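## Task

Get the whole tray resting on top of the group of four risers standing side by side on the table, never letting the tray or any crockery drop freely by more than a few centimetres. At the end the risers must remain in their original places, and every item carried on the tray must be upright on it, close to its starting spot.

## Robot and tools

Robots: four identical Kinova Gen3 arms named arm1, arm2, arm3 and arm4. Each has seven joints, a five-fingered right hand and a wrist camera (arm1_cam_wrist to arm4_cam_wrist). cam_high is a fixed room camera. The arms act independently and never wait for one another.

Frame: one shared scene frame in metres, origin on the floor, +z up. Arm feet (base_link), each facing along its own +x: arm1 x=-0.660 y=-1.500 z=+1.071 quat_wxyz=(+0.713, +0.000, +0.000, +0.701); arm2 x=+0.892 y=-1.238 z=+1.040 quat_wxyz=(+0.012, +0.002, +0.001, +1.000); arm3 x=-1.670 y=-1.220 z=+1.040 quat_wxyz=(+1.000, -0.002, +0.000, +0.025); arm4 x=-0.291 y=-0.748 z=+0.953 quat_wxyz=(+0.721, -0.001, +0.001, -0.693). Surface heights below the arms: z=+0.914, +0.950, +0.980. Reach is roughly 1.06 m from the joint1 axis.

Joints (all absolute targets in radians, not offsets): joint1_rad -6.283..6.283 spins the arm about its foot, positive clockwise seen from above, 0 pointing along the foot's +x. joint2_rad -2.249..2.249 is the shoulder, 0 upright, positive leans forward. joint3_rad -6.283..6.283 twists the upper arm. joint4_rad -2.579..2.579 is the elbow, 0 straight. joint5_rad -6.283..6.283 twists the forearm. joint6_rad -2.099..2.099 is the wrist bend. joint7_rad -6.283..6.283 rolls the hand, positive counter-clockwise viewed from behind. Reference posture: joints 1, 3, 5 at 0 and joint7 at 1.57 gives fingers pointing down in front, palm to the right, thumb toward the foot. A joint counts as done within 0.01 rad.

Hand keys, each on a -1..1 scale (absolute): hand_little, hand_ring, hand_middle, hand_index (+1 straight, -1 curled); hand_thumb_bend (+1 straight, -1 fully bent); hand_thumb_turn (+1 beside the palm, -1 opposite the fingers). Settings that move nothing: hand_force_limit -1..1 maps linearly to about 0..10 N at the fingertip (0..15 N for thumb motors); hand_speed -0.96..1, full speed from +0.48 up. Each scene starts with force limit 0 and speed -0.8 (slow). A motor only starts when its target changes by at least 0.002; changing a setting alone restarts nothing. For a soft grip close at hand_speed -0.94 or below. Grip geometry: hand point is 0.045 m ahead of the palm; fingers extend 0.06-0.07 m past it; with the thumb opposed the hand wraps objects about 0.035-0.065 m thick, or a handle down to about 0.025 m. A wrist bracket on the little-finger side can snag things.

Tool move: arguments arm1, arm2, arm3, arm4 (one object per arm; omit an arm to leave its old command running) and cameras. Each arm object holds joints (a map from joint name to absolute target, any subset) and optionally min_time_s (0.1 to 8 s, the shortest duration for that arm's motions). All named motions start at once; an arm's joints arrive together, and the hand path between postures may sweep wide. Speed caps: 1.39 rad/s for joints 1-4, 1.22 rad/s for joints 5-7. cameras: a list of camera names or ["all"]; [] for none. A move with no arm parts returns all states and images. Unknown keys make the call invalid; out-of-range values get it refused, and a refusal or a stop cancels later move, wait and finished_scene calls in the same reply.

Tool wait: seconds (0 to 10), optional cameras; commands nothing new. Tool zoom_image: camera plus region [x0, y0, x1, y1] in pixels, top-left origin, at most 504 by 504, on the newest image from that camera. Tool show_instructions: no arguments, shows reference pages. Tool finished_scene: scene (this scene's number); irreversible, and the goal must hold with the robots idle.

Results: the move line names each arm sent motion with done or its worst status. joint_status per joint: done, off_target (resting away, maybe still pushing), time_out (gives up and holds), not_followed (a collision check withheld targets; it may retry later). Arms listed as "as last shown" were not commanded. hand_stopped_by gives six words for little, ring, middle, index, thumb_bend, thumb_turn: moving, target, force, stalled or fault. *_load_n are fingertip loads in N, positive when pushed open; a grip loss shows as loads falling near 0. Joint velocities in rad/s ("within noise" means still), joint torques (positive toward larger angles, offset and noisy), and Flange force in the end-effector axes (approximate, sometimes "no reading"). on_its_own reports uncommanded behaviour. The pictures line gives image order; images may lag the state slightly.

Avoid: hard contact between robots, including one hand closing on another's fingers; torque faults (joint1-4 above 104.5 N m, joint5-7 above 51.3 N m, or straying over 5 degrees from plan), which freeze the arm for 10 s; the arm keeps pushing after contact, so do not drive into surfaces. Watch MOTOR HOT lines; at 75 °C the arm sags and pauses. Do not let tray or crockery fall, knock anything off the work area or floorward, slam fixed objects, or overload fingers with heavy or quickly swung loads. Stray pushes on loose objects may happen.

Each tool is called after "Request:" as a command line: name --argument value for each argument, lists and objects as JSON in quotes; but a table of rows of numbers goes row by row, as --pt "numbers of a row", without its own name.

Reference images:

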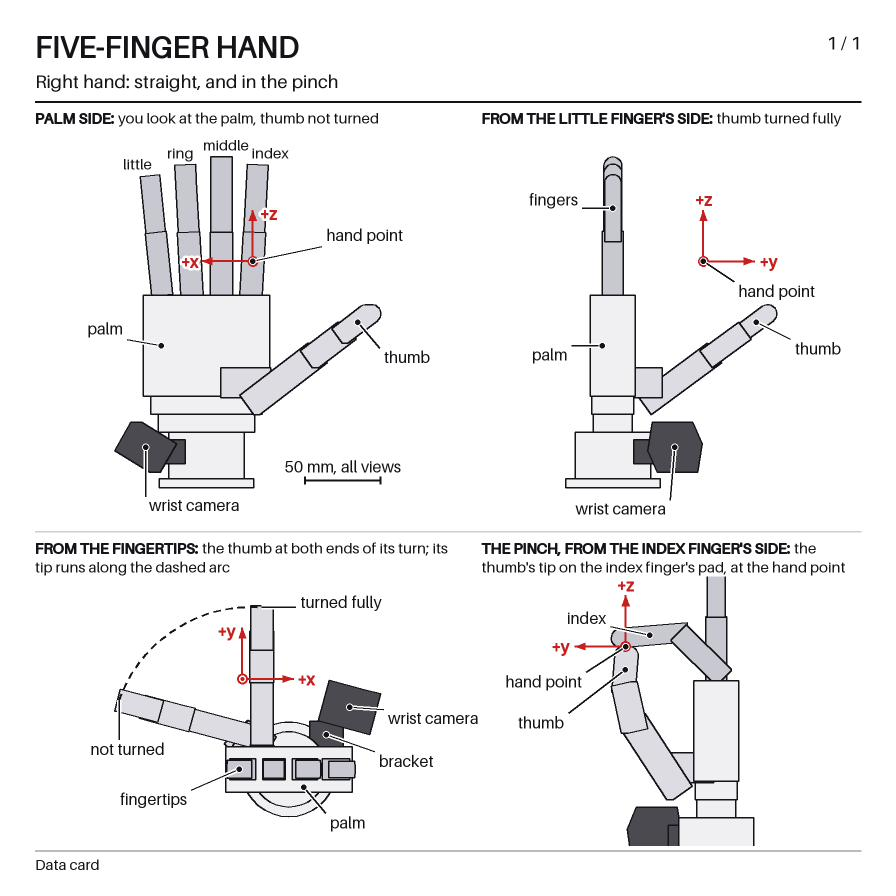

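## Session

Request:
move

Scene clock: 0.00 s.
Joint torques (N m): no reading
Motor temperatures (°C): arm1=[34 37 31 33 41 43 45] | arm2=[36 36 32 35 43 42 49] | arm3=[38 36 37 37 40 38 45] | arm4=[36 33 35 37 41 45 38]
Flange force (N): no reading
Joint velocities: within noise
arm1.joint_positions: joint1_rad=+1.550 joint2_rad=-0.481 joint3_rad=-0.041 joint4_rad=+1.416 joint5_rad=-0.036 joint6_rad=+1.978 joint7_rad=-1.776 hand_little=+1.000 hand_ring=+1.000 hand_middle=+1.000 hand_index=+1.000 hand_thumb_turn=+1.000 hand_thumb_bend=+1.000 hand_force_limit=+0.000 hand_speed=-0.800
arm1.joint_status: not commanded
arm1.hand_stopped_by: target,target,target,target,target,target
arm1.little_load_n: -0.5
arm1.ring_load_n: 0.0
arm1.middle_load_n: 0.0
arm1.index_load_n: 0.0
arm1.thumb_bend_load_n: 0.0
arm1.thumb_turn_load_n: 0.0
arm1.hand: x=-0.4910 y=-1.4497 z=+1.6115 quat_wxyz=(-0.112, -0.072, -0.991, -0.020) (m; scene frame)
arm2.joint_positions: joint1_rad=+0.743 joint2_rad=-0.459 joint3_rad=-0.122 joint4_rad=+1.532 joint5_rad=-0.041 joint6_rad=+1.996 joint7_rad=-2.036 hand_little=+1.000 hand_ring=+1.000 hand_middle=+1.000 hand_index=+1.000 hand_thumb_turn=+1.000 hand_thumb_bend=+1.000 hand_force_limit=+0.000 hand_speed=-0.800
arm2.joint_status: not commanded
arm2.hand_stopped_by: target,target,target,target,target,target
arm2.little_load_n: 0.0
arm2.ring_load_n: 0.0
arm2.middle_load_n: 0.0
arm2.index_load_n: 0.0
arm2.thumb_bend_load_n: 0.0
arm2.thumb_turn_load_n: 0.0
arm2.hand: x=+0.7390 y=-1.1669 z=+1.5339 quat_wxyz=(-0.010, +0.851, -0.524, -0.035) (m; scene frame)
arm3.joint_positions: joint1_rad=-0.185 joint2_rad=-0.464 joint3_rad=-0.078 joint4_rad=+1.521 joint5_rad=+0.016 joint6_rad=+1.948 joint7_rad=-1.912 hand_little=+1.000 hand_ring=+1.000 hand_middle=+1.000 hand_index=+1.000 hand_thumb_turn=+1.000 hand_thumb_bend=+1.000 hand_force_limit=+0.000 hand_speed=-0.800
arm3.joint_status: not commanded
arm3.hand_stopped_by: target,target,target,target,target,target
arm3.little_load_n: 0.0
arm3.ring_load_n: 0.0
arm3.middle_load_n: 0.0
arm3.index_load_n: 0.0
arm3.thumb_bend_load_n: 0.0
arm3.thumb_turn_load_n: 0.0
arm3.hand: x=-1.5078 y=-1.1411 z=+1.5407 quat_wxyz=(-0.072, -0.020, -0.997, +0.004) (m; scene frame)
arm4.joint_positions: joint1_rad=-0.547 joint2_rad=-0.412 joint3_rad=-0.042 joint4_rad=+1.572 joint5_rad=-0.030 joint6_rad=+2.008 joint7_rad=-1.709 hand_little=+1.000 hand_ring=+1.000 hand_middle=+1.000 hand_index=+1.000 hand_thumb_turn=+1.000 hand_thumb_bend=+1.000 hand_force_limit=+0.000 hand_speed=-0.800
arm4.joint_status: not commanded
arm4.hand_stopped_by: target,target,target,target,target,target
arm4.little_load_n: 0.0
arm4.ring_load_n: 0.0
arm4.middle_load_n: 0.0
arm4.index_load_n: 0.0
arm4.thumb_bend_load_n: 0.0
arm4.thumb_turn_load_n: 0.0
arm4.hand: x=-0.1670 y=-0.8434 z=+1.4263 quat_wxyz=(+0.012, -0.510, -0.860, -0.009) (m; scene frame)
pictures: arm1_cam_wrist, arm2_cam_wrist, arm3_cam_wrist, arm4_cam_wrist, cam_high
Images, in order (width x height): arm1_cam_wrist 672x504, arm2_cam_wrist 672x504, arm3_cam_wrist 672x504, arm4_cam_wrist 672x504, cam_high 672x504.

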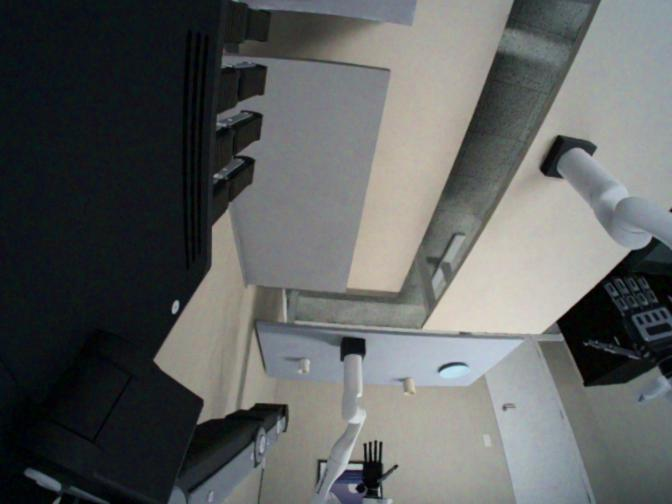

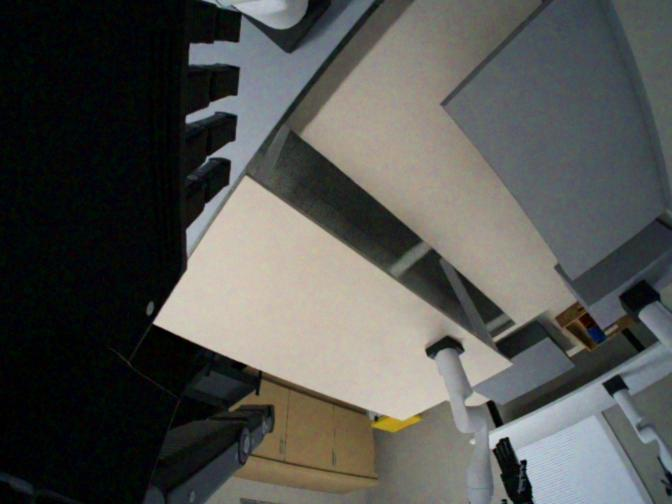

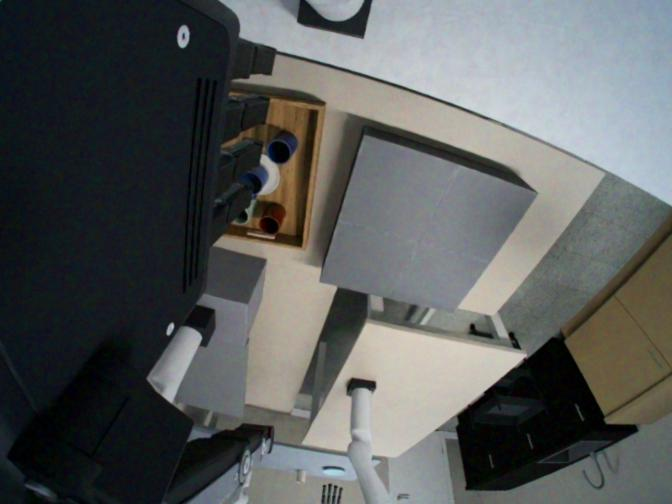

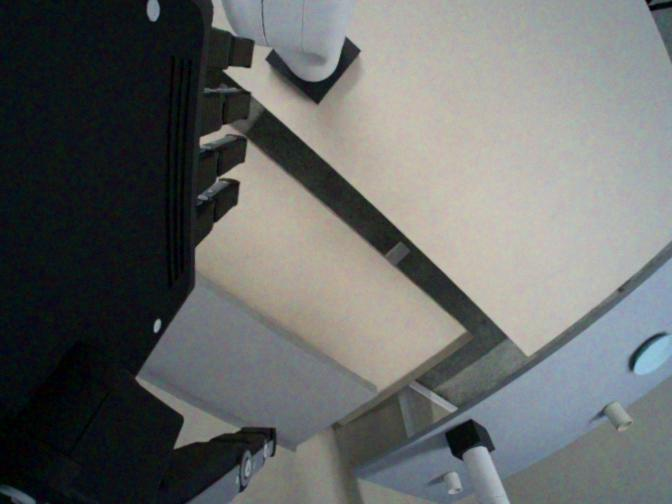

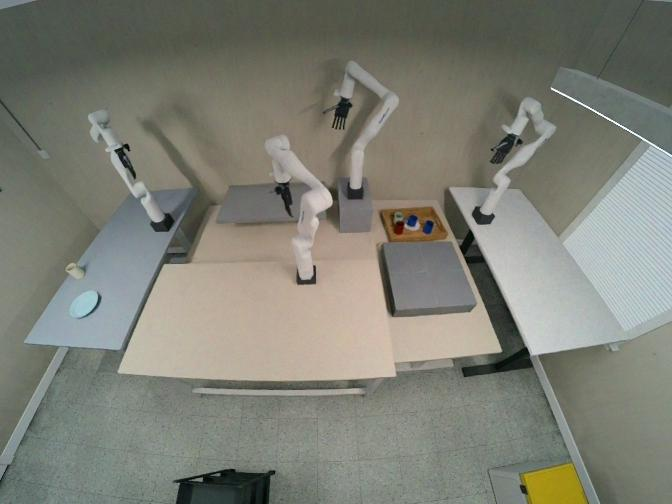

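Request:
zoom_image --camera "cam_high" --region '[330, 180, 530, 330]'

Request:
zoom_image --camera "arm3_cam_wrist" --region '[200, 50, 560, 350]'

Scaled by 2.520 from the camera's 672x504 image, which has a finer 960x720 frame.

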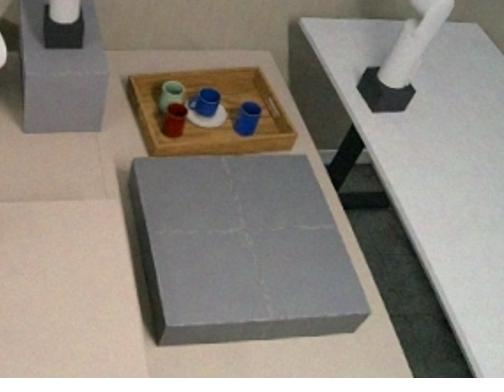

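Scaled by 1.400 from the camera's 672x504 image, which has a finer 960x720 frame.

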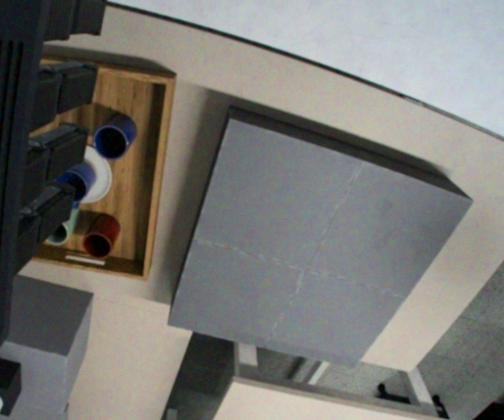

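Request:
move --arm1 '{"joints":{"joint1_rad":-1.2456,"joint2_rad":0.3276,"joint3_rad":0,"joint4_rad":2.353,"joint5_rad":0,"joint6_rad":0.4609,"joint7_rad":-2.799,"hand_thumb_turn":-1,"hand_thumb_bend":0.25,"hand_little":0.65,"hand_ring":0.65,"hand_middle":0.8,"hand_index":0.65,"hand_speed":0},"min_time_s":5}' --arm3 '{"joints":{"joint1_rad":0.7221,"joint2_rad":0.1834,"joint3_rad":0,"joint4_rad":2.3953,"joint5_rad":0,"joint6_rad":0.5629,"joint7_rad":-2.469,"hand_thumb_turn":-1,"hand_thumb_bend":0.25,"hand_little":0.65,"hand_ring":0.65,"hand_middle":0.8,"hand_index":0.65,"hand_speed":0},"min_time_s":4}' --arm4 '{"joints":{"joint1_rad":1.087,"joint2_rad":0.0845,"joint3_rad":0,"joint4_rad":1.127,"joint5_rad":0,"joint6_rad":1.93,"joint7_rad":-1.309},"min_time_s":4}' --cameras '["arm1_cam_wrist","arm3_cam_wrist","arm4_cam_wrist","cam_high"]'

Scene clock: 8.10 s.
Joint torques (N m): arm1=[0.56 -10.14 -0.53 -4.16 0.25 -0.37 -0.12] | arm2=[0.58 1.39 0.95 -6.11 0.23 -0.03 -0.14] | arm3=[0.28 -7.8 0.65 -5.76 0.21 0.14 0.05] | arm4=[-0.24 -10.97 -0.53 -7.03 -0.51 0.11 -0.06]
Motor temperatures (°C): arm1=[34 37 31 33 41 43 45] | arm2=[36 36 32 35 43 42 49] | arm3=[38 36 37 37 40 38 45] | arm4=[36 33 35 37 41 45 38]
Flange force (N): arm1=[1.6 0.1 0.0] | arm2=[-0.1 2.3 -4.0] | arm3=[3.9 -2.0 3.2] | arm4=[-5.4 -3.3 -4.1]
move: arm1 done; arm3 done; arm4 done
Joint velocities: within noise
arm1.joint_positions: joint1_rad=-1.246 joint2_rad=+0.328 joint3_rad=+0.000 joint4_rad=+2.353 joint5_rad=+0.000 joint6_rad=+0.461 joint7_rad=-2.799 hand_little=+0.650 hand_ring=+0.650 hand_middle=+0.800 hand_index=+0.650 hand_thumb_turn=-1.000 hand_thumb_bend=+0.250 hand_force_limit=+0.000 hand_speed=+0.000
arm1.joint_status: all done
arm1.hand_stopped_by: target,target,target,target,target,target
arm1.little_load_n: 0.0
arm1.ring_load_n: 0.0
arm1.middle_load_n: 0.0
arm1.index_load_n: 0.0
arm1.thumb_bend_load_n: 0.0
arm1.thumb_turn_load_n: 0.0
arm1.hand: x=-0.9715 y=-1.3541 z=+1.1502 quat_wxyz=(+0.000, +0.708, -0.707, +0.000) (m; scene frame)
arm2: as last shown
arm3.joint_positions: joint1_rad=+0.722 joint2_rad=+0.183 joint3_rad=+0.000 joint4_rad=+2.395 joint5_rad=+0.000 joint6_rad=+0.563 joint7_rad=-2.469 hand_little=+0.650 hand_ring=+0.650 hand_middle=+0.800 hand_index=+0.650 hand_thumb_turn=-1.000 hand_thumb_bend=+0.250 hand_force_limit=+0.000 hand_speed=+0.000
arm3.joint_status: all done
arm3.hand_stopped_by: target,target,target,target,target,target
arm3.little_load_n: 0.0
arm3.ring_load_n: 0.0
arm3.middle_load_n: 0.0
arm3.index_load_n: 0.0
arm3.thumb_bend_load_n: 0.0
arm3.thumb_turn_load_n: 0.0
arm3.hand: x=-1.4342 y=-1.4218 z=+1.1514 quat_wxyz=(-0.001, -0.707, -0.707, +0.002) (m; scene frame)
arm4.joint_positions: joint1_rad=+1.087 joint2_rad=+0.084 joint3_rad=+0.000 joint4_rad=+1.127 joint5_rad=+0.000 joint6_rad=+1.930 joint7_rad=-1.309 hand_little=+1.000 hand_ring=+1.000 hand_middle=+1.000 hand_index=+1.000 hand_thumb_turn=+1.000 hand_thumb_bend=+1.000 hand_force_limit=+0.000 hand_speed=-0.800
arm4.joint_status: all done
arm4.hand_stopped_by: target,target,target,target,target,target
arm4.little_load_n: 0.0
arm4.ring_load_n: 0.0
arm4.middle_load_n: 0.0
arm4.index_load_n: 0.0
arm4.thumb_bend_load_n: 0.0
arm4.thumb_turn_load_n: 0.0
arm4.hand: x=-0.5662 y=-0.9558 z=+1.4466 quat_wxyz=(+0.001, -0.924, -0.383, +0.002) (m; scene frame)
pictures: arm1_cam_wrist, arm3_cam_wrist, arm4_cam_wrist, cam_high
Images, in order (width x height): arm1_cam_wrist 672x504, arm3_cam_wrist 672x504, arm4_cam_wrist 672x504, cam_high 672x504.

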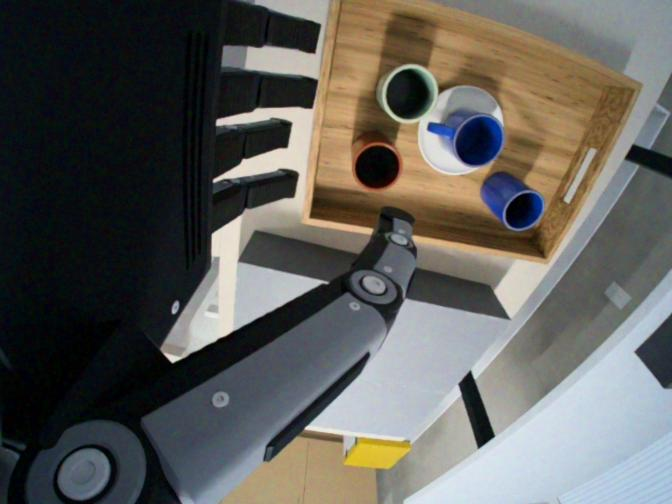

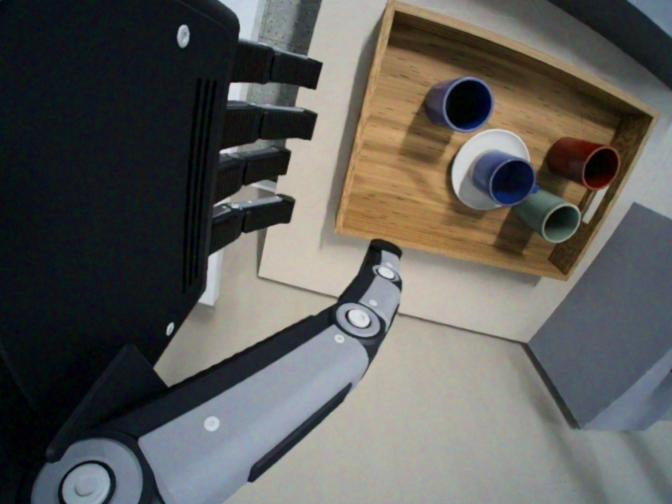

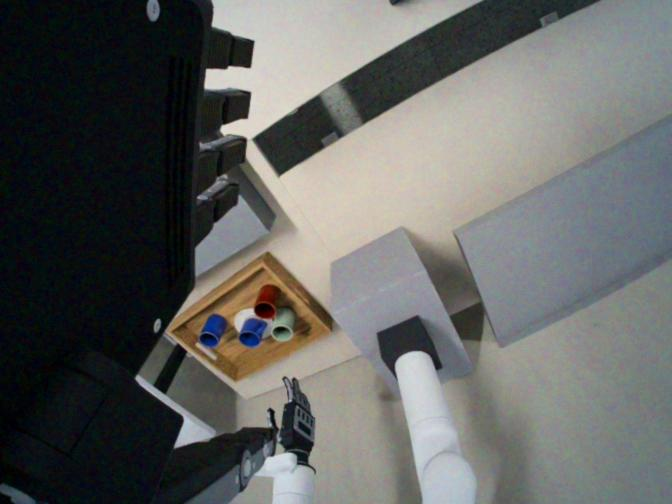

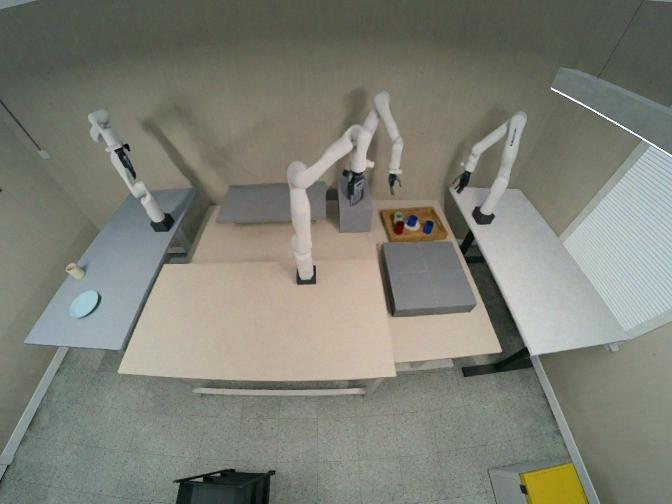

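Request:
move --arm1 '{"joints":{"joint1_rad":-1.1222,"joint2_rad":1.2641,"joint4_rad":2.3483,"joint6_rad":-0.4709,"joint7_rad":-2.6288},"min_time_s":3.5}' --arm3 '{"joints":{"joint1_rad":0.6627,"joint2_rad":1.1521,"joint4_rad":2.3583,"joint6_rad":-0.3688,"joint7_rad":-2.4817},"min_time_s":3.5}' --cameras '["arm1_cam_wrist","arm3_cam_wrist","arm4_cam_wrist"]'

Request:
zoom_image --camera "arm1_cam_wrist" --region '[200, 0, 600, 400]'

Request:
zoom_image --camera "arm3_cam_wrist" --region '[200, 0, 600, 400]'

Request:
zoom_image --camera "arm4_cam_wrist" --region '[150, 230, 350, 430]'

Scene clock: 13.53 s.
Joint torques (N m): arm1=[0.57 -14.94 -0.31 2.86 0.22 -0.37 -0.14] | arm2=[0.58 1.41 0.95 -6.14 0.22 -0.05 -0.15] | arm3=[0.36 -14.35 0.96 1.42 0.17 0.12 0.04] | arm4=[-0.28 -11.05 -0.53 -7.11 -0.45 0.16 -0.17]
Motor temperatures (°C): arm1=[34 37 31 33 41 43 45] | arm2=[36 36 32 35 43 42 49] | arm3=[38 36 37 37 40 38 45] | arm4=[36 33 35 37 41 45 38]
Flange force (N): arm1=[1.7 -0.4 -0.8] | arm2=[-0.1 2.3 -3.9] | arm3=[4.6 -2.4 -2.0] | arm4=[-5.2 -3.7 -3.6]
move: arm1 done; arm3 done
Joint velocities: within noise
arm1.joint_positions: joint1_rad=-1.122 joint2_rad=+1.264 joint3_rad=+0.000 joint4_rad=+2.348 joint5_rad=+0.000 joint6_rad=-0.471 joint7_rad=-2.629 hand_little=+0.650 hand_ring=+0.650 hand_middle=+0.800 hand_index=+0.650 hand_thumb_turn=-1.000 hand_thumb_bend=+0.250 hand_force_limit=+0.000 hand_speed=+0.000
arm1.joint_status: all done
arm1.hand_stopped_by: target,target,target,target,target,target
arm1.little_load_n: 0.0
arm1.ring_load_n: 0.0
arm1.middle_load_n: 0.0
arm1.index_load_n: 0.5
arm1.thumb_bend_load_n: 0.0
arm1.thumb_turn_load_n: 0.0
arm1.hand: x=-0.9417 y=-1.3344 z=+0.8802 quat_wxyz=(+0.000, +0.724, -0.690, +0.000) (m; scene frame)
arm2, arm4: as last shown
arm3.joint_positions: joint1_rad=+0.663 joint2_rad=+1.152 joint3_rad=+0.000 joint4_rad=+2.358 joint5_rad=+0.000 joint6_rad=-0.369 joint7_rad=-2.482 hand_little=+0.650 hand_ring=+0.650 hand_middle=+0.800 hand_index=+0.650 hand_thumb_turn=-1.000 hand_thumb_bend=+0.250 hand_force_limit=+0.000 hand_speed=+0.000
arm3.joint_status: all done
arm3.hand_stopped_by: target,target,target,target,target,target
arm3.little_load_n: 0.0
arm3.ring_load_n: 0.0
arm3.middle_load_n: 0.0
arm3.index_load_n: 0.5
arm3.thumb_bend_load_n: 0.0
arm3.thumb_turn_load_n: 0.0
arm3.hand: x=-1.4013 y=-1.4249 z=+0.8814 quat_wxyz=(-0.002, -0.690, -0.724, +0.002) (m; scene frame)
arm4.thumb_turn_load_n: 0.5
pictures: arm1_cam_wrist, arm3_cam_wrist, arm4_cam_wrist
Images, in order (width x height): arm1_cam_wrist 672x504, arm3_cam_wrist 672x504, arm4_cam_wrist 672x504.

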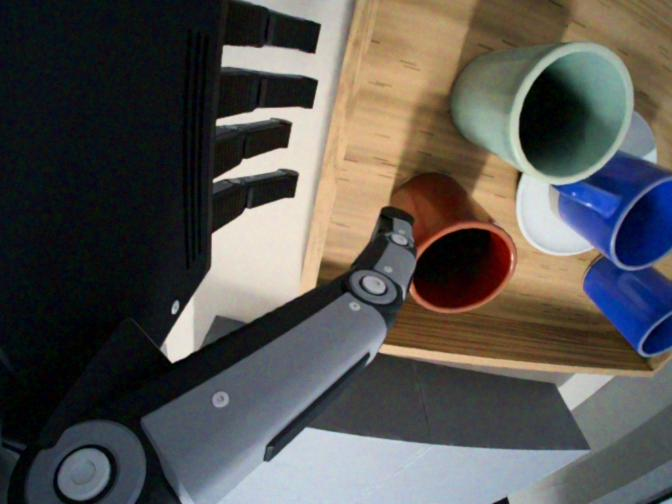

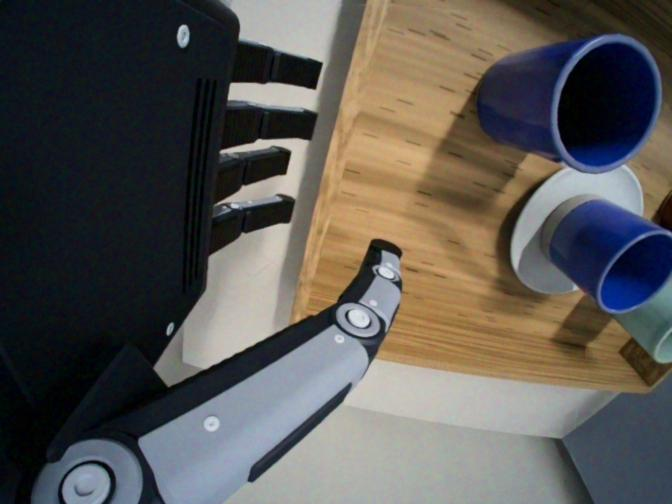

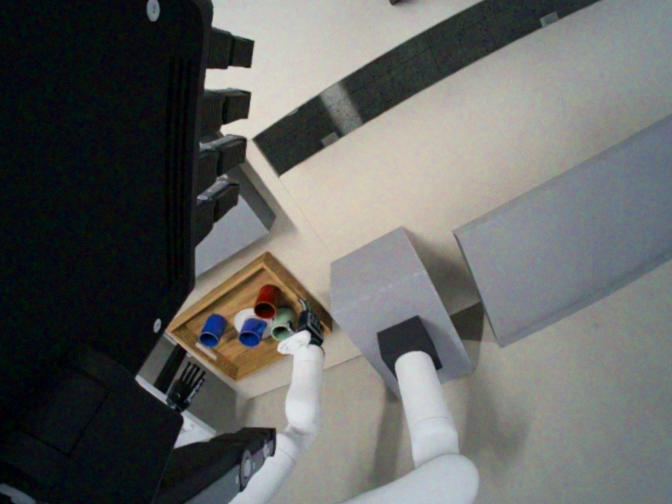

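Scaled by 1.260 from the camera's 672x504 image, which has a finer 960x720 frame.

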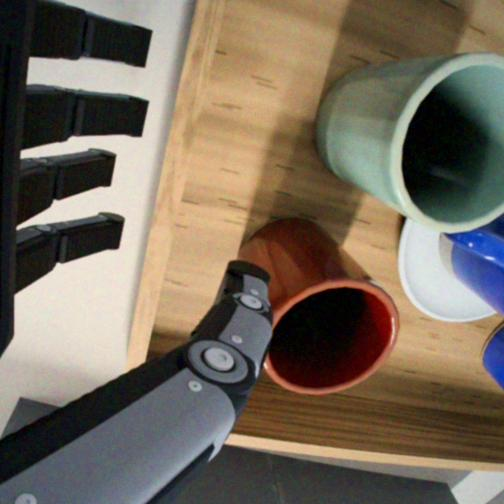

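Scaled by 1.260 from the camera's 672x504 image, which has a finer 960x720 frame.

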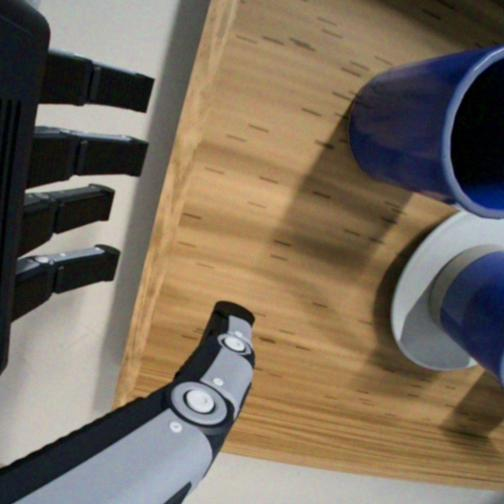

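Scaled by 2.520 from the camera's 672x504 image, which has a finer 960x720 frame.

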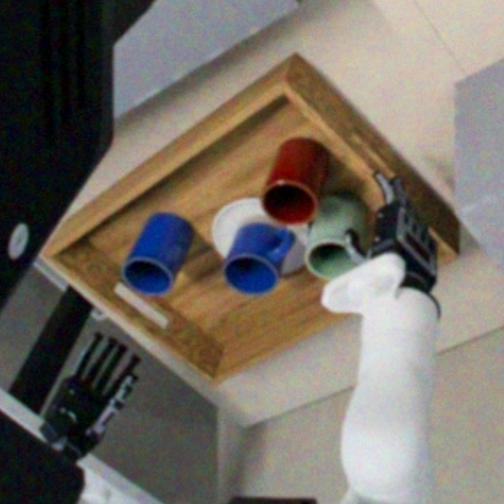

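Request:
move --arm1 '{"joints":{"joint1_rad":-1.1011,"joint2_rad":1.3666,"joint4_rad":2.2574,"joint6_rad":-0.4824,"joint7_rad":-2.5749,"hand_thumb_bend":0.14,"hand_speed":-0.2},"min_time_s":2.5}' --arm3 '{"joints":{"joint1_rad":0.6649,"joint2_rad":1.2701,"joint4_rad":2.2825,"joint6_rad":-0.411,"joint7_rad":-2.4466,"hand_thumb_bend":0.14,"hand_speed":-0.2},"min_time_s":2.5}' --cameras '["arm1_cam_wrist","arm3_cam_wrist","arm4_cam_wrist"]'

Request:
zoom_image --camera "arm1_cam_wrist" --region '[200, 0, 600, 400]'

Request:
zoom_image --camera "arm3_cam_wrist" --region '[200, 0, 600, 400]'

Request:
zoom_image --camera "arm4_cam_wrist" --region '[150, 230, 350, 430]'

Scene clock: 19.40 s.
Joint torques (N m): arm1=[0.58 -15.36 -0.31 2.98 0.22 -0.36 -0.15] | arm2=[0.59 1.38 0.94 -6.12 0.21 -0.03 -0.14] | arm3=[0.3 -14.79 0.94 1.76 0.19 0.14 0.06] | arm4=[-0.3 -11.01 -0.47 -7.03 -0.5 0.08 -0.04]
Motor temperatures (°C): arm1=[34 37 31 33 41 43 45] | arm2=[36 36 32 35 43 42 49] | arm3=[38 36 37 37 40 38 45] | arm4=[36 33 35 37 41 45 38]
Flange force (N): arm1=[1.6 -0.2 -0.9] | arm2=[-0.2 2.3 -3.9] | arm3=[4.4 -2.2 -2.5] | arm4=[-5.5 -3.3 -4.2]
move: arm1 done; arm3 done
Joint velocities: within noise
arm1.joint_positions: joint1_rad=-1.101 joint2_rad=+1.367 joint3_rad=+0.000 joint4_rad=+2.257 joint5_rad=+0.000 joint6_rad=-0.482 joint7_rad=-2.575 hand_little=+0.650 hand_ring=+0.650 hand_middle=+0.800 hand_index=+0.650 hand_thumb_turn=-1.000 hand_thumb_bend=+0.140 hand_force_limit=+0.000 hand_speed=-0.200
arm1.joint_status: all done
arm1.hand_stopped_by: target,target,target,target,target,target
arm1.little_load_n: 0.0
arm1.ring_load_n: 0.0
arm1.middle_load_n: 0.5
arm1.index_load_n: 0.0
arm1.thumb_bend_load_n: 0.0
arm1.thumb_turn_load_n: 0.0
arm1.hand: x=-0.9464 y=-1.3283 z=+0.8402 quat_wxyz=(+0.000, +0.735, -0.678, +0.000) (m; scene frame)
arm2, arm4: as last shown
arm3.joint_positions: joint1_rad=+0.665 joint2_rad=+1.270 joint3_rad=+0.000 joint4_rad=+2.283 joint5_rad=+0.000 joint6_rad=-0.411 joint7_rad=-2.447 hand_little=+0.650 hand_ring=+0.650 hand_middle=+0.800 hand_index=+0.650 hand_thumb_turn=-1.000 hand_thumb_bend=+0.140 hand_force_limit=+0.000 hand_speed=-0.200
arm3.joint_status: all done
arm3.hand_stopped_by: target,target,target,target,target,target
arm3.little_load_n: 0.0
arm3.ring_load_n: 0.0
arm3.middle_load_n: 0.0
arm3.index_load_n: 0.0
arm3.thumb_bend_load_n: 0.0
arm3.thumb_turn_load_n: 0.0
arm3.hand: x=-1.3966 y=-1.4265 z=+0.8400 quat_wxyz=(-0.001, -0.678, -0.735, +0.002) (m; scene frame)
arm4.thumb_turn_load_n: 0.0
pictures: arm1_cam_wrist, arm3_cam_wrist, arm4_cam_wrist
Images, in order (width x height): arm1_cam_wrist 672x504, arm3_cam_wrist 672x504, arm4_cam_wrist 672x504.

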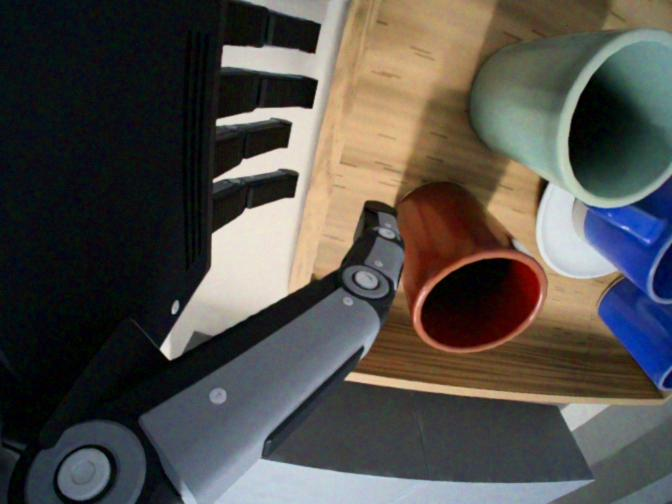

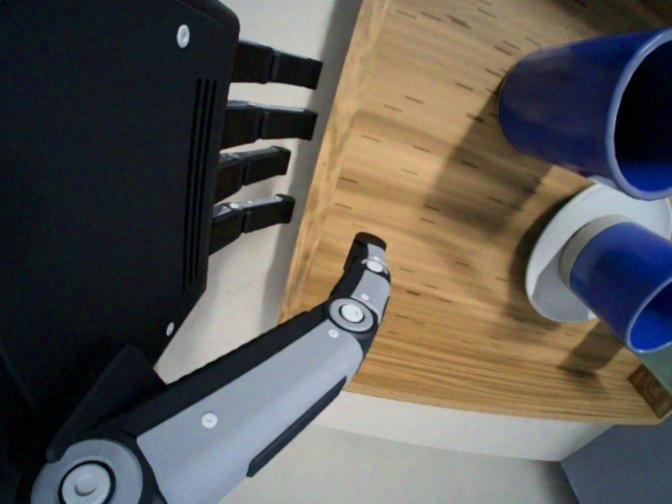

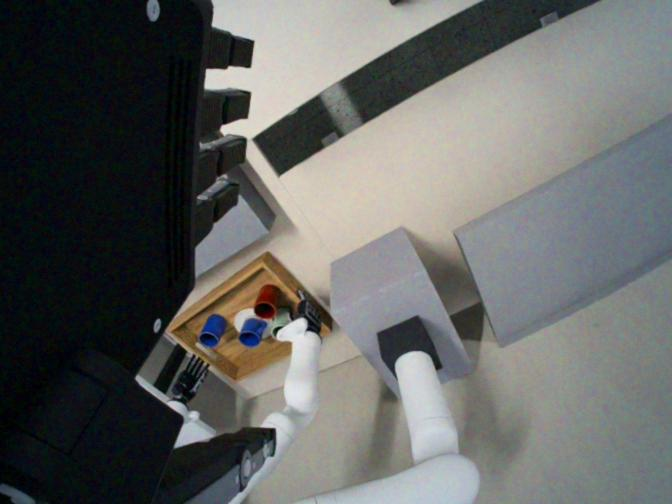

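Scaled by 1.260 from the camera's 672x504 image, which has a finer 960x720 frame.

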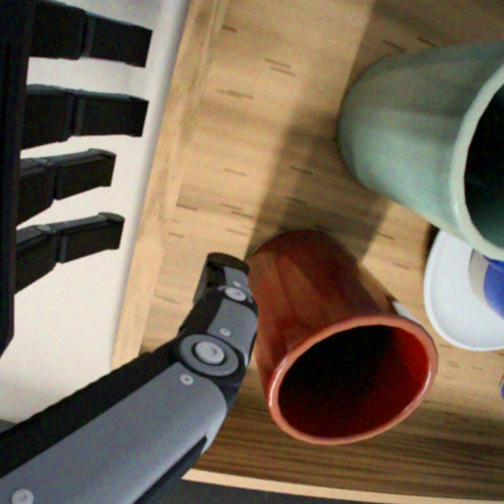

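Scaled by 1.260 from the camera's 672x504 image, which has a finer 960x720 frame.

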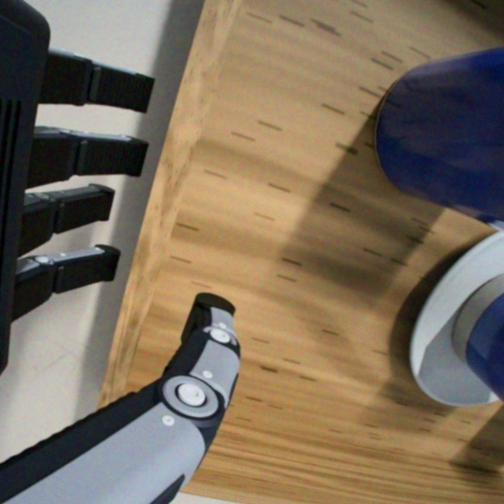

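Scaled by 2.520 from the camera's 672x504 image, which has a finer 960x720 frame.

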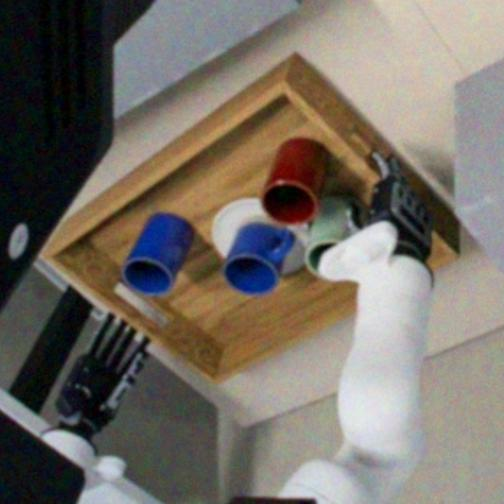

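Request:
zoom_image --camera "arm4_cam_wrist" --region '[260, 260, 340, 340]'

Request:
zoom_image --camera "arm4_cam_wrist" --region '[160, 320, 240, 400]'

Scaled by 6.300 from the camera's 672x504 image, which has a finer 960x720 frame.

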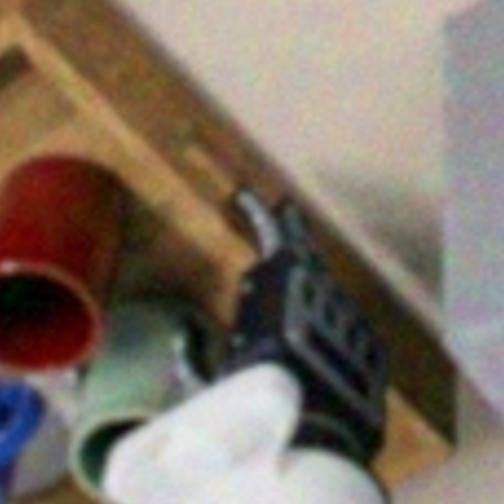

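Scaled by 6.300 from the camera's 672x504 image, which has a finer 960x720 frame.

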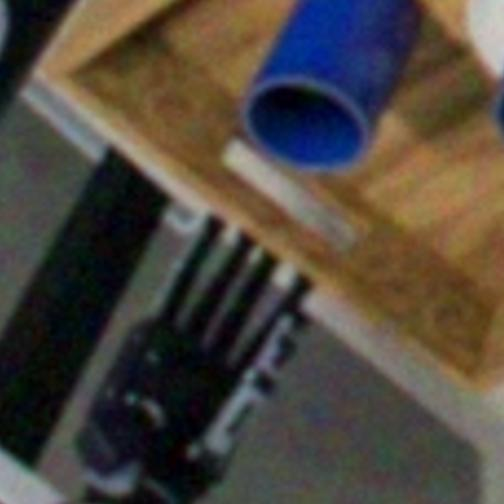

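Request:
move --arm1 '{"joints":{"joint1_rad":-1.0914,"joint2_rad":1.4554,"joint4_rad":2.1811,"joint6_rad":-0.495,"joint7_rad":-2.5501},"min_time_s":2.5}' --arm3 '{"joints":{"joint1_rad":0.6817,"joint2_rad":1.3572,"joint4_rad":2.214,"joint6_rad":-0.4296,"joint7_rad":-2.4148},"min_time_s":2.5}' --cameras '["arm1_cam_wrist","arm3_cam_wrist","arm4_cam_wrist"]'

Request:
zoom_image --camera "arm1_cam_wrist" --region '[200, 0, 600, 400]'

Request:
zoom_image --camera "arm3_cam_wrist" --region '[200, 0, 600, 400]'

Request:
zoom_image --camera "arm4_cam_wrist" --region '[150, 260, 350, 400]'

Scene clock: 24.93 s.
Joint torques (N m): arm1=[0.61 -15.55 -0.28 3.04 0.22 -0.37 -0.14] | arm2=[0.57 1.4 0.98 -6.11 0.23 -0.04 -0.15] | arm3=[0.28 -15.12 0.98 1.9 0.2 0.13 0.05] | arm4=[-0.25 -11 -0.49 -7.13 -0.5 0.11 -0.1]
Motor temperatures (°C): arm1=[34 37 31 33 41 43 45] | arm2=[36 36 32 35 43 42 49] | arm3=[38 35 37 37 40 38 45] | arm4=[36 33 35 37 41 45 38]
Flange force (N): arm1=[1.7 -0.2 -1.0] | arm2=[-0.1 2.4 -4.0] | arm3=[4.3 -2.0 -2.7] | arm4=[-5.2 -3.3 -3.6]
move: arm1 done; arm3 done
Joint velocities: within noise
arm1.joint_positions: joint1_rad=-1.091 joint2_rad=+1.455 joint3_rad=+0.000 joint4_rad=+2.181 joint5_rad=+0.000 joint6_rad=-0.495 joint7_rad=-2.550 hand_little=+0.650 hand_ring=+0.650 hand_middle=+0.800 hand_index=+0.650 hand_thumb_turn=-1.000 hand_thumb_bend=+0.140 hand_force_limit=+0.000 hand_speed=-0.200
arm1.joint_status: all done
arm1.hand_stopped_by: target,target,target,target,target,target
arm1.little_load_n: 0.0
arm1.ring_load_n: 0.0
arm1.middle_load_n: 0.0
arm1.index_load_n: 0.0
arm1.thumb_bend_load_n: 0.0
arm1.thumb_turn_load_n: 0.0
arm1.hand: x=-0.9475 y=-1.3259 z=+0.8052 quat_wxyz=(+0.000, +0.740, -0.672, +0.000) (m; scene frame)
arm2, arm4: as last shown
arm2.ring_load_n: -0.5
arm3.joint_positions: joint1_rad=+0.682 joint2_rad=+1.357 joint3_rad=+0.000 joint4_rad=+2.214 joint5_rad=+0.000 joint6_rad=-0.430 joint7_rad=-2.415 hand_little=+0.650 hand_ring=+0.650 hand_middle=+0.800 hand_index=+0.650 hand_thumb_turn=-1.000 hand_thumb_bend=+0.140 hand_force_limit=+0.000 hand_speed=-0.200
arm3.joint_status: all done
arm3.hand_stopped_by: target,target,target,target,target,target
arm3.little_load_n: 0.0
arm3.ring_load_n: 0.0
arm3.middle_load_n: 0.0
arm3.index_load_n: 0.0
arm3.thumb_bend_load_n: 0.0
arm3.thumb_turn_load_n: 0.0
arm3.hand: x=-1.3961 y=-1.4316 z=+0.8070 quat_wxyz=(-0.001, -0.673, -0.740, +0.002) (m; scene frame)
arm4.thumb_bend_load_n: -0.5
pictures: arm1_cam_wrist, arm3_cam_wrist, arm4_cam_wrist
Images, in order (width x height): arm1_cam_wrist 672x504, arm3_cam_wrist 672x504, arm4_cam_wrist 672x504.

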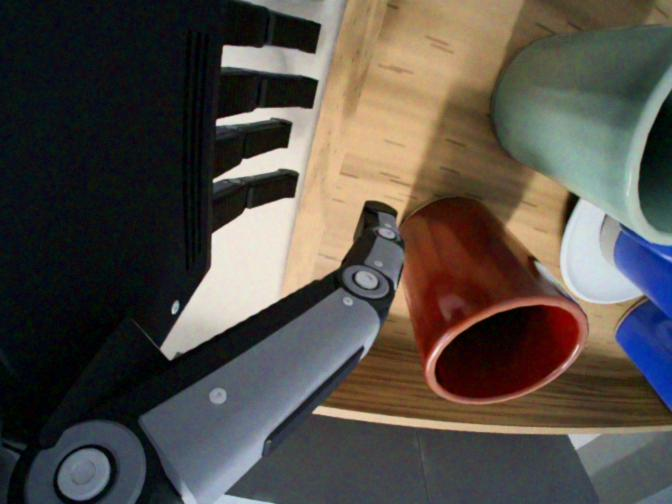

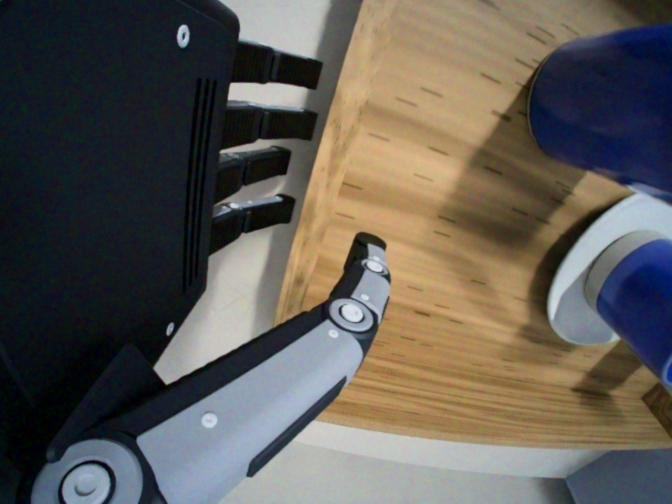

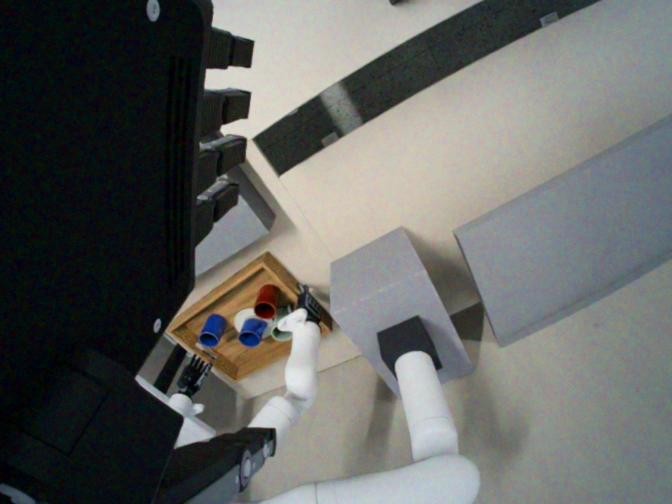

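Scaled by 1.260 from the camera's 672x504 image, which has a finer 960x720 frame.

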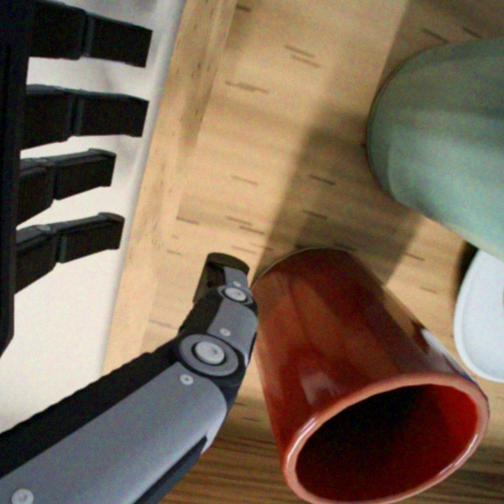

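Scaled by 1.260 from the camera's 672x504 image, which has a finer 960x720 frame.

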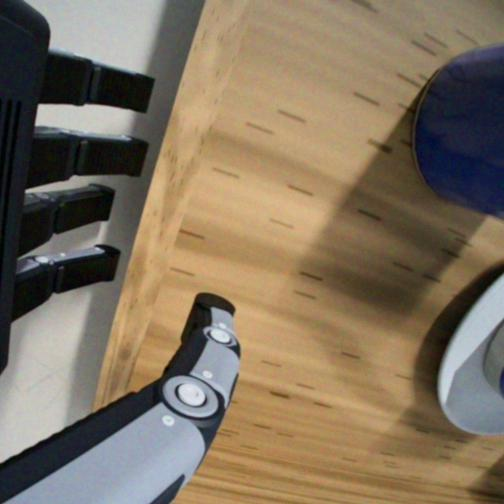

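Scaled by 2.520 from the camera's 672x504 image, which has a finer 960x720 frame.

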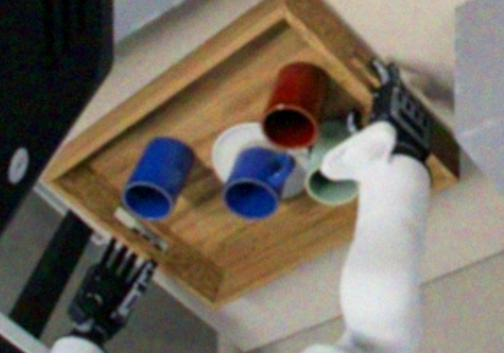

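Request:
move --arm1 '{"joints":{"hand_little":0.44,"hand_ring":0.44,"hand_middle":0.45,"hand_index":0.44,"hand_speed":-0.86,"hand_force_limit":-0.7}}' --arm3 '{"joints":{"hand_little":0.44,"hand_ring":0.44,"hand_middle":0.45,"hand_index":0.44,"hand_speed":-0.86,"hand_force_limit":-0.7}}' --cameras '["arm1_cam_wrist","arm3_cam_wrist","arm4_cam_wrist"]'

Request:
zoom_image --camera "arm1_cam_wrist" --region '[200, 0, 600, 400]'

Request:
zoom_image --camera "arm4_cam_wrist" --region '[160, 320, 240, 400]'

Request:
zoom_image --camera "arm4_cam_wrist" --region '[260, 260, 340, 340]'

Scene clock: 26.63 s.
Joint torques (N m): arm1=[0.56 -15.57 -0.28 3.06 0.23 -0.38 -0.12] | arm2=[0.55 1.4 0.92 -6.14 0.23 -0.06 -0.15] | arm3=[0.27 -15.09 0.99 1.88 0.19 0.13 0.03] | arm4=[-0.35 -11.05 -0.44 -7.06 -0.48 0.07 -0.13]
Motor temperatures (°C): arm1=[34 37 31 33 41 43 45] | arm2=[36 36 32 35 43 42 49] | arm3=[38 35 37 37 40 38 45] | arm4=[36 33 35 37 41 45 38]
Flange force (N): arm1=[1.6 -0.1 -0.9] | arm2=[-0.1 2.2 -3.9] | arm3=[4.2 -2.0 -2.9] | arm4=[-5.4 -3.6 -4.2]
move: arm1 done; arm3 done
Joint velocities: within noise
arm1.joint_positions: joint1_rad=-1.091 joint2_rad=+1.455 joint3_rad=+0.000 joint4_rad=+2.181 joint5_rad=+0.000 joint6_rad=-0.495 joint7_rad=-2.550 hand_little=+0.440 hand_ring=+0.440 hand_middle=+0.450 hand_index=+0.440 hand_thumb_turn=-1.000 hand_thumb_bend=+0.140 hand_force_limit=-0.700 hand_speed=-0.860
arm1.joint_status: all done
arm1.hand_stopped_by: target,target,target,target,target,target
arm1.little_load_n: 0.0
arm1.ring_load_n: 0.0
arm1.middle_load_n: 0.0
arm1.index_load_n: 0.0
arm1.thumb_bend_load_n: 0.0
arm1.thumb_turn_load_n: 0.0
arm1.hand: x=-0.9476 y=-1.3259 z=+0.8052 quat_wxyz=(+0.000, +0.740, -0.672, +0.000) (m; scene frame)
arm2, arm4: as last shown
arm2.ring_load_n: 0.0
arm3.joint_positions: joint1_rad=+0.682 joint2_rad=+1.357 joint3_rad=+0.000 joint4_rad=+2.214 joint5_rad=+0.000 joint6_rad=-0.430 joint7_rad=-2.415 hand_little=+0.440 hand_ring=+0.440 hand_middle=+0.450 hand_index=+0.440 hand_thumb_turn=-1.000 hand_thumb_bend=+0.140 hand_force_limit=-0.700 hand_speed=-0.860
arm3.joint_status: all done
arm3.hand_stopped_by: target,target,target,target,target,target
arm3.little_load_n: 0.0
arm3.ring_load_n: 0.5
arm3.middle_load_n: 0.0
arm3.index_load_n: 0.0
arm3.thumb_bend_load_n: 0.5
arm3.thumb_turn_load_n: 0.0
arm3.hand: x=-1.3961 y=-1.4316 z=+0.8070 quat_wxyz=(-0.001, -0.673, -0.740, +0.002) (m; scene frame)
arm4.thumb_bend_load_n: 0.0
pictures: arm1_cam_wrist, arm3_cam_wrist, arm4_cam_wrist
Images, in order (width x height): arm1_cam_wrist 672x504, arm3_cam_wrist 672x504, arm4_cam_wrist 672x504.

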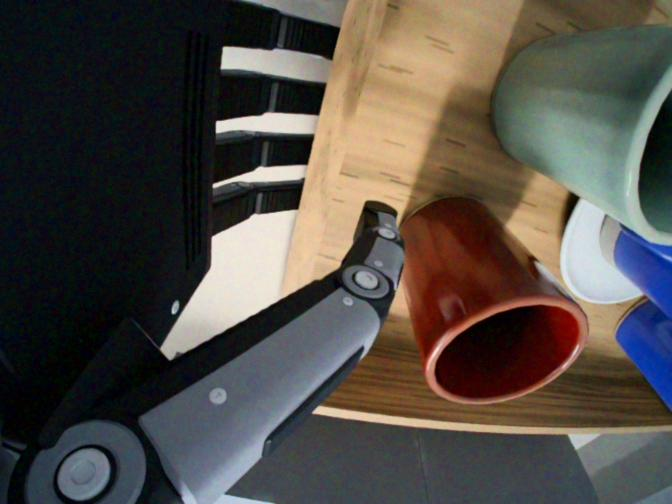

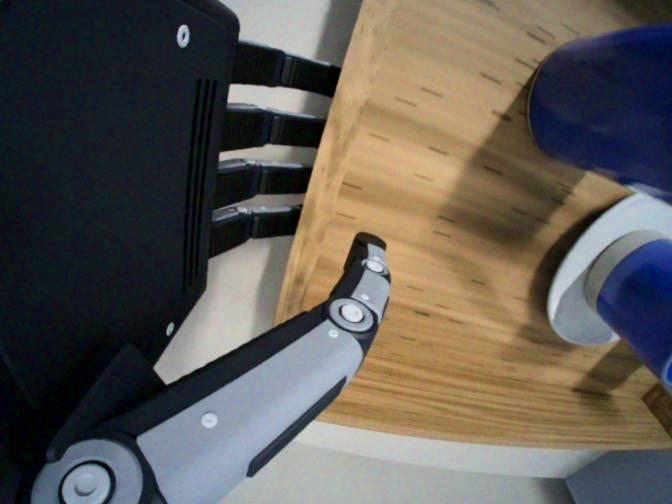

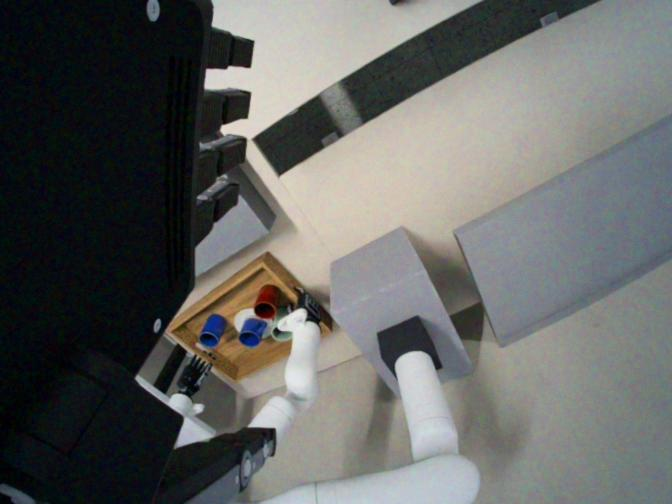

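Scaled by 1.260 from the camera's 672x504 image, which has a finer 960x720 frame.

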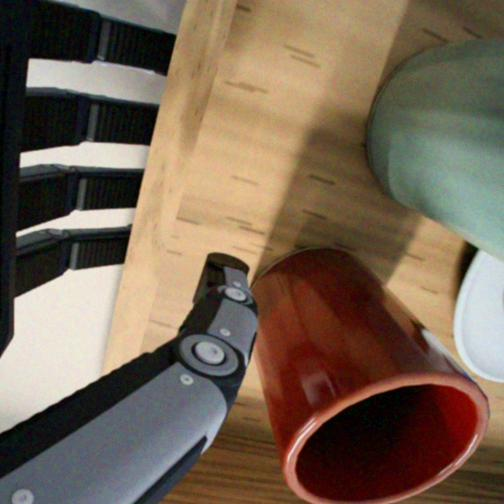

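Scaled by 6.300 from the camera's 672x504 image, which has a finer 960x720 frame.

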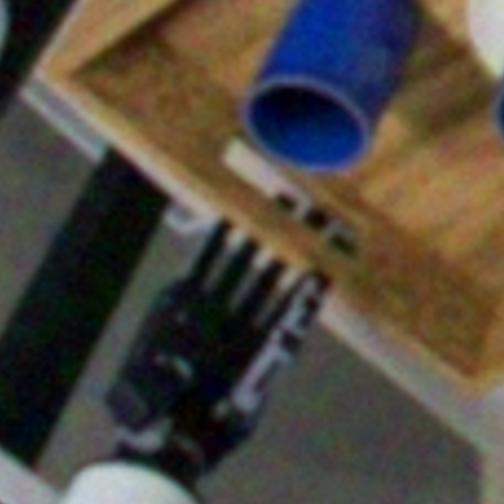

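Scaled by 6.300 from the camera's 672x504 image, which has a finer 960x720 frame.

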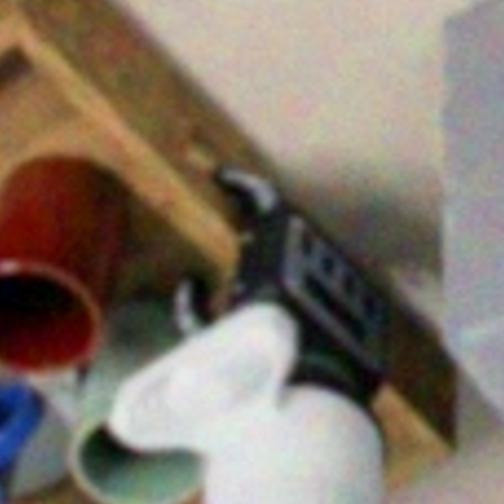

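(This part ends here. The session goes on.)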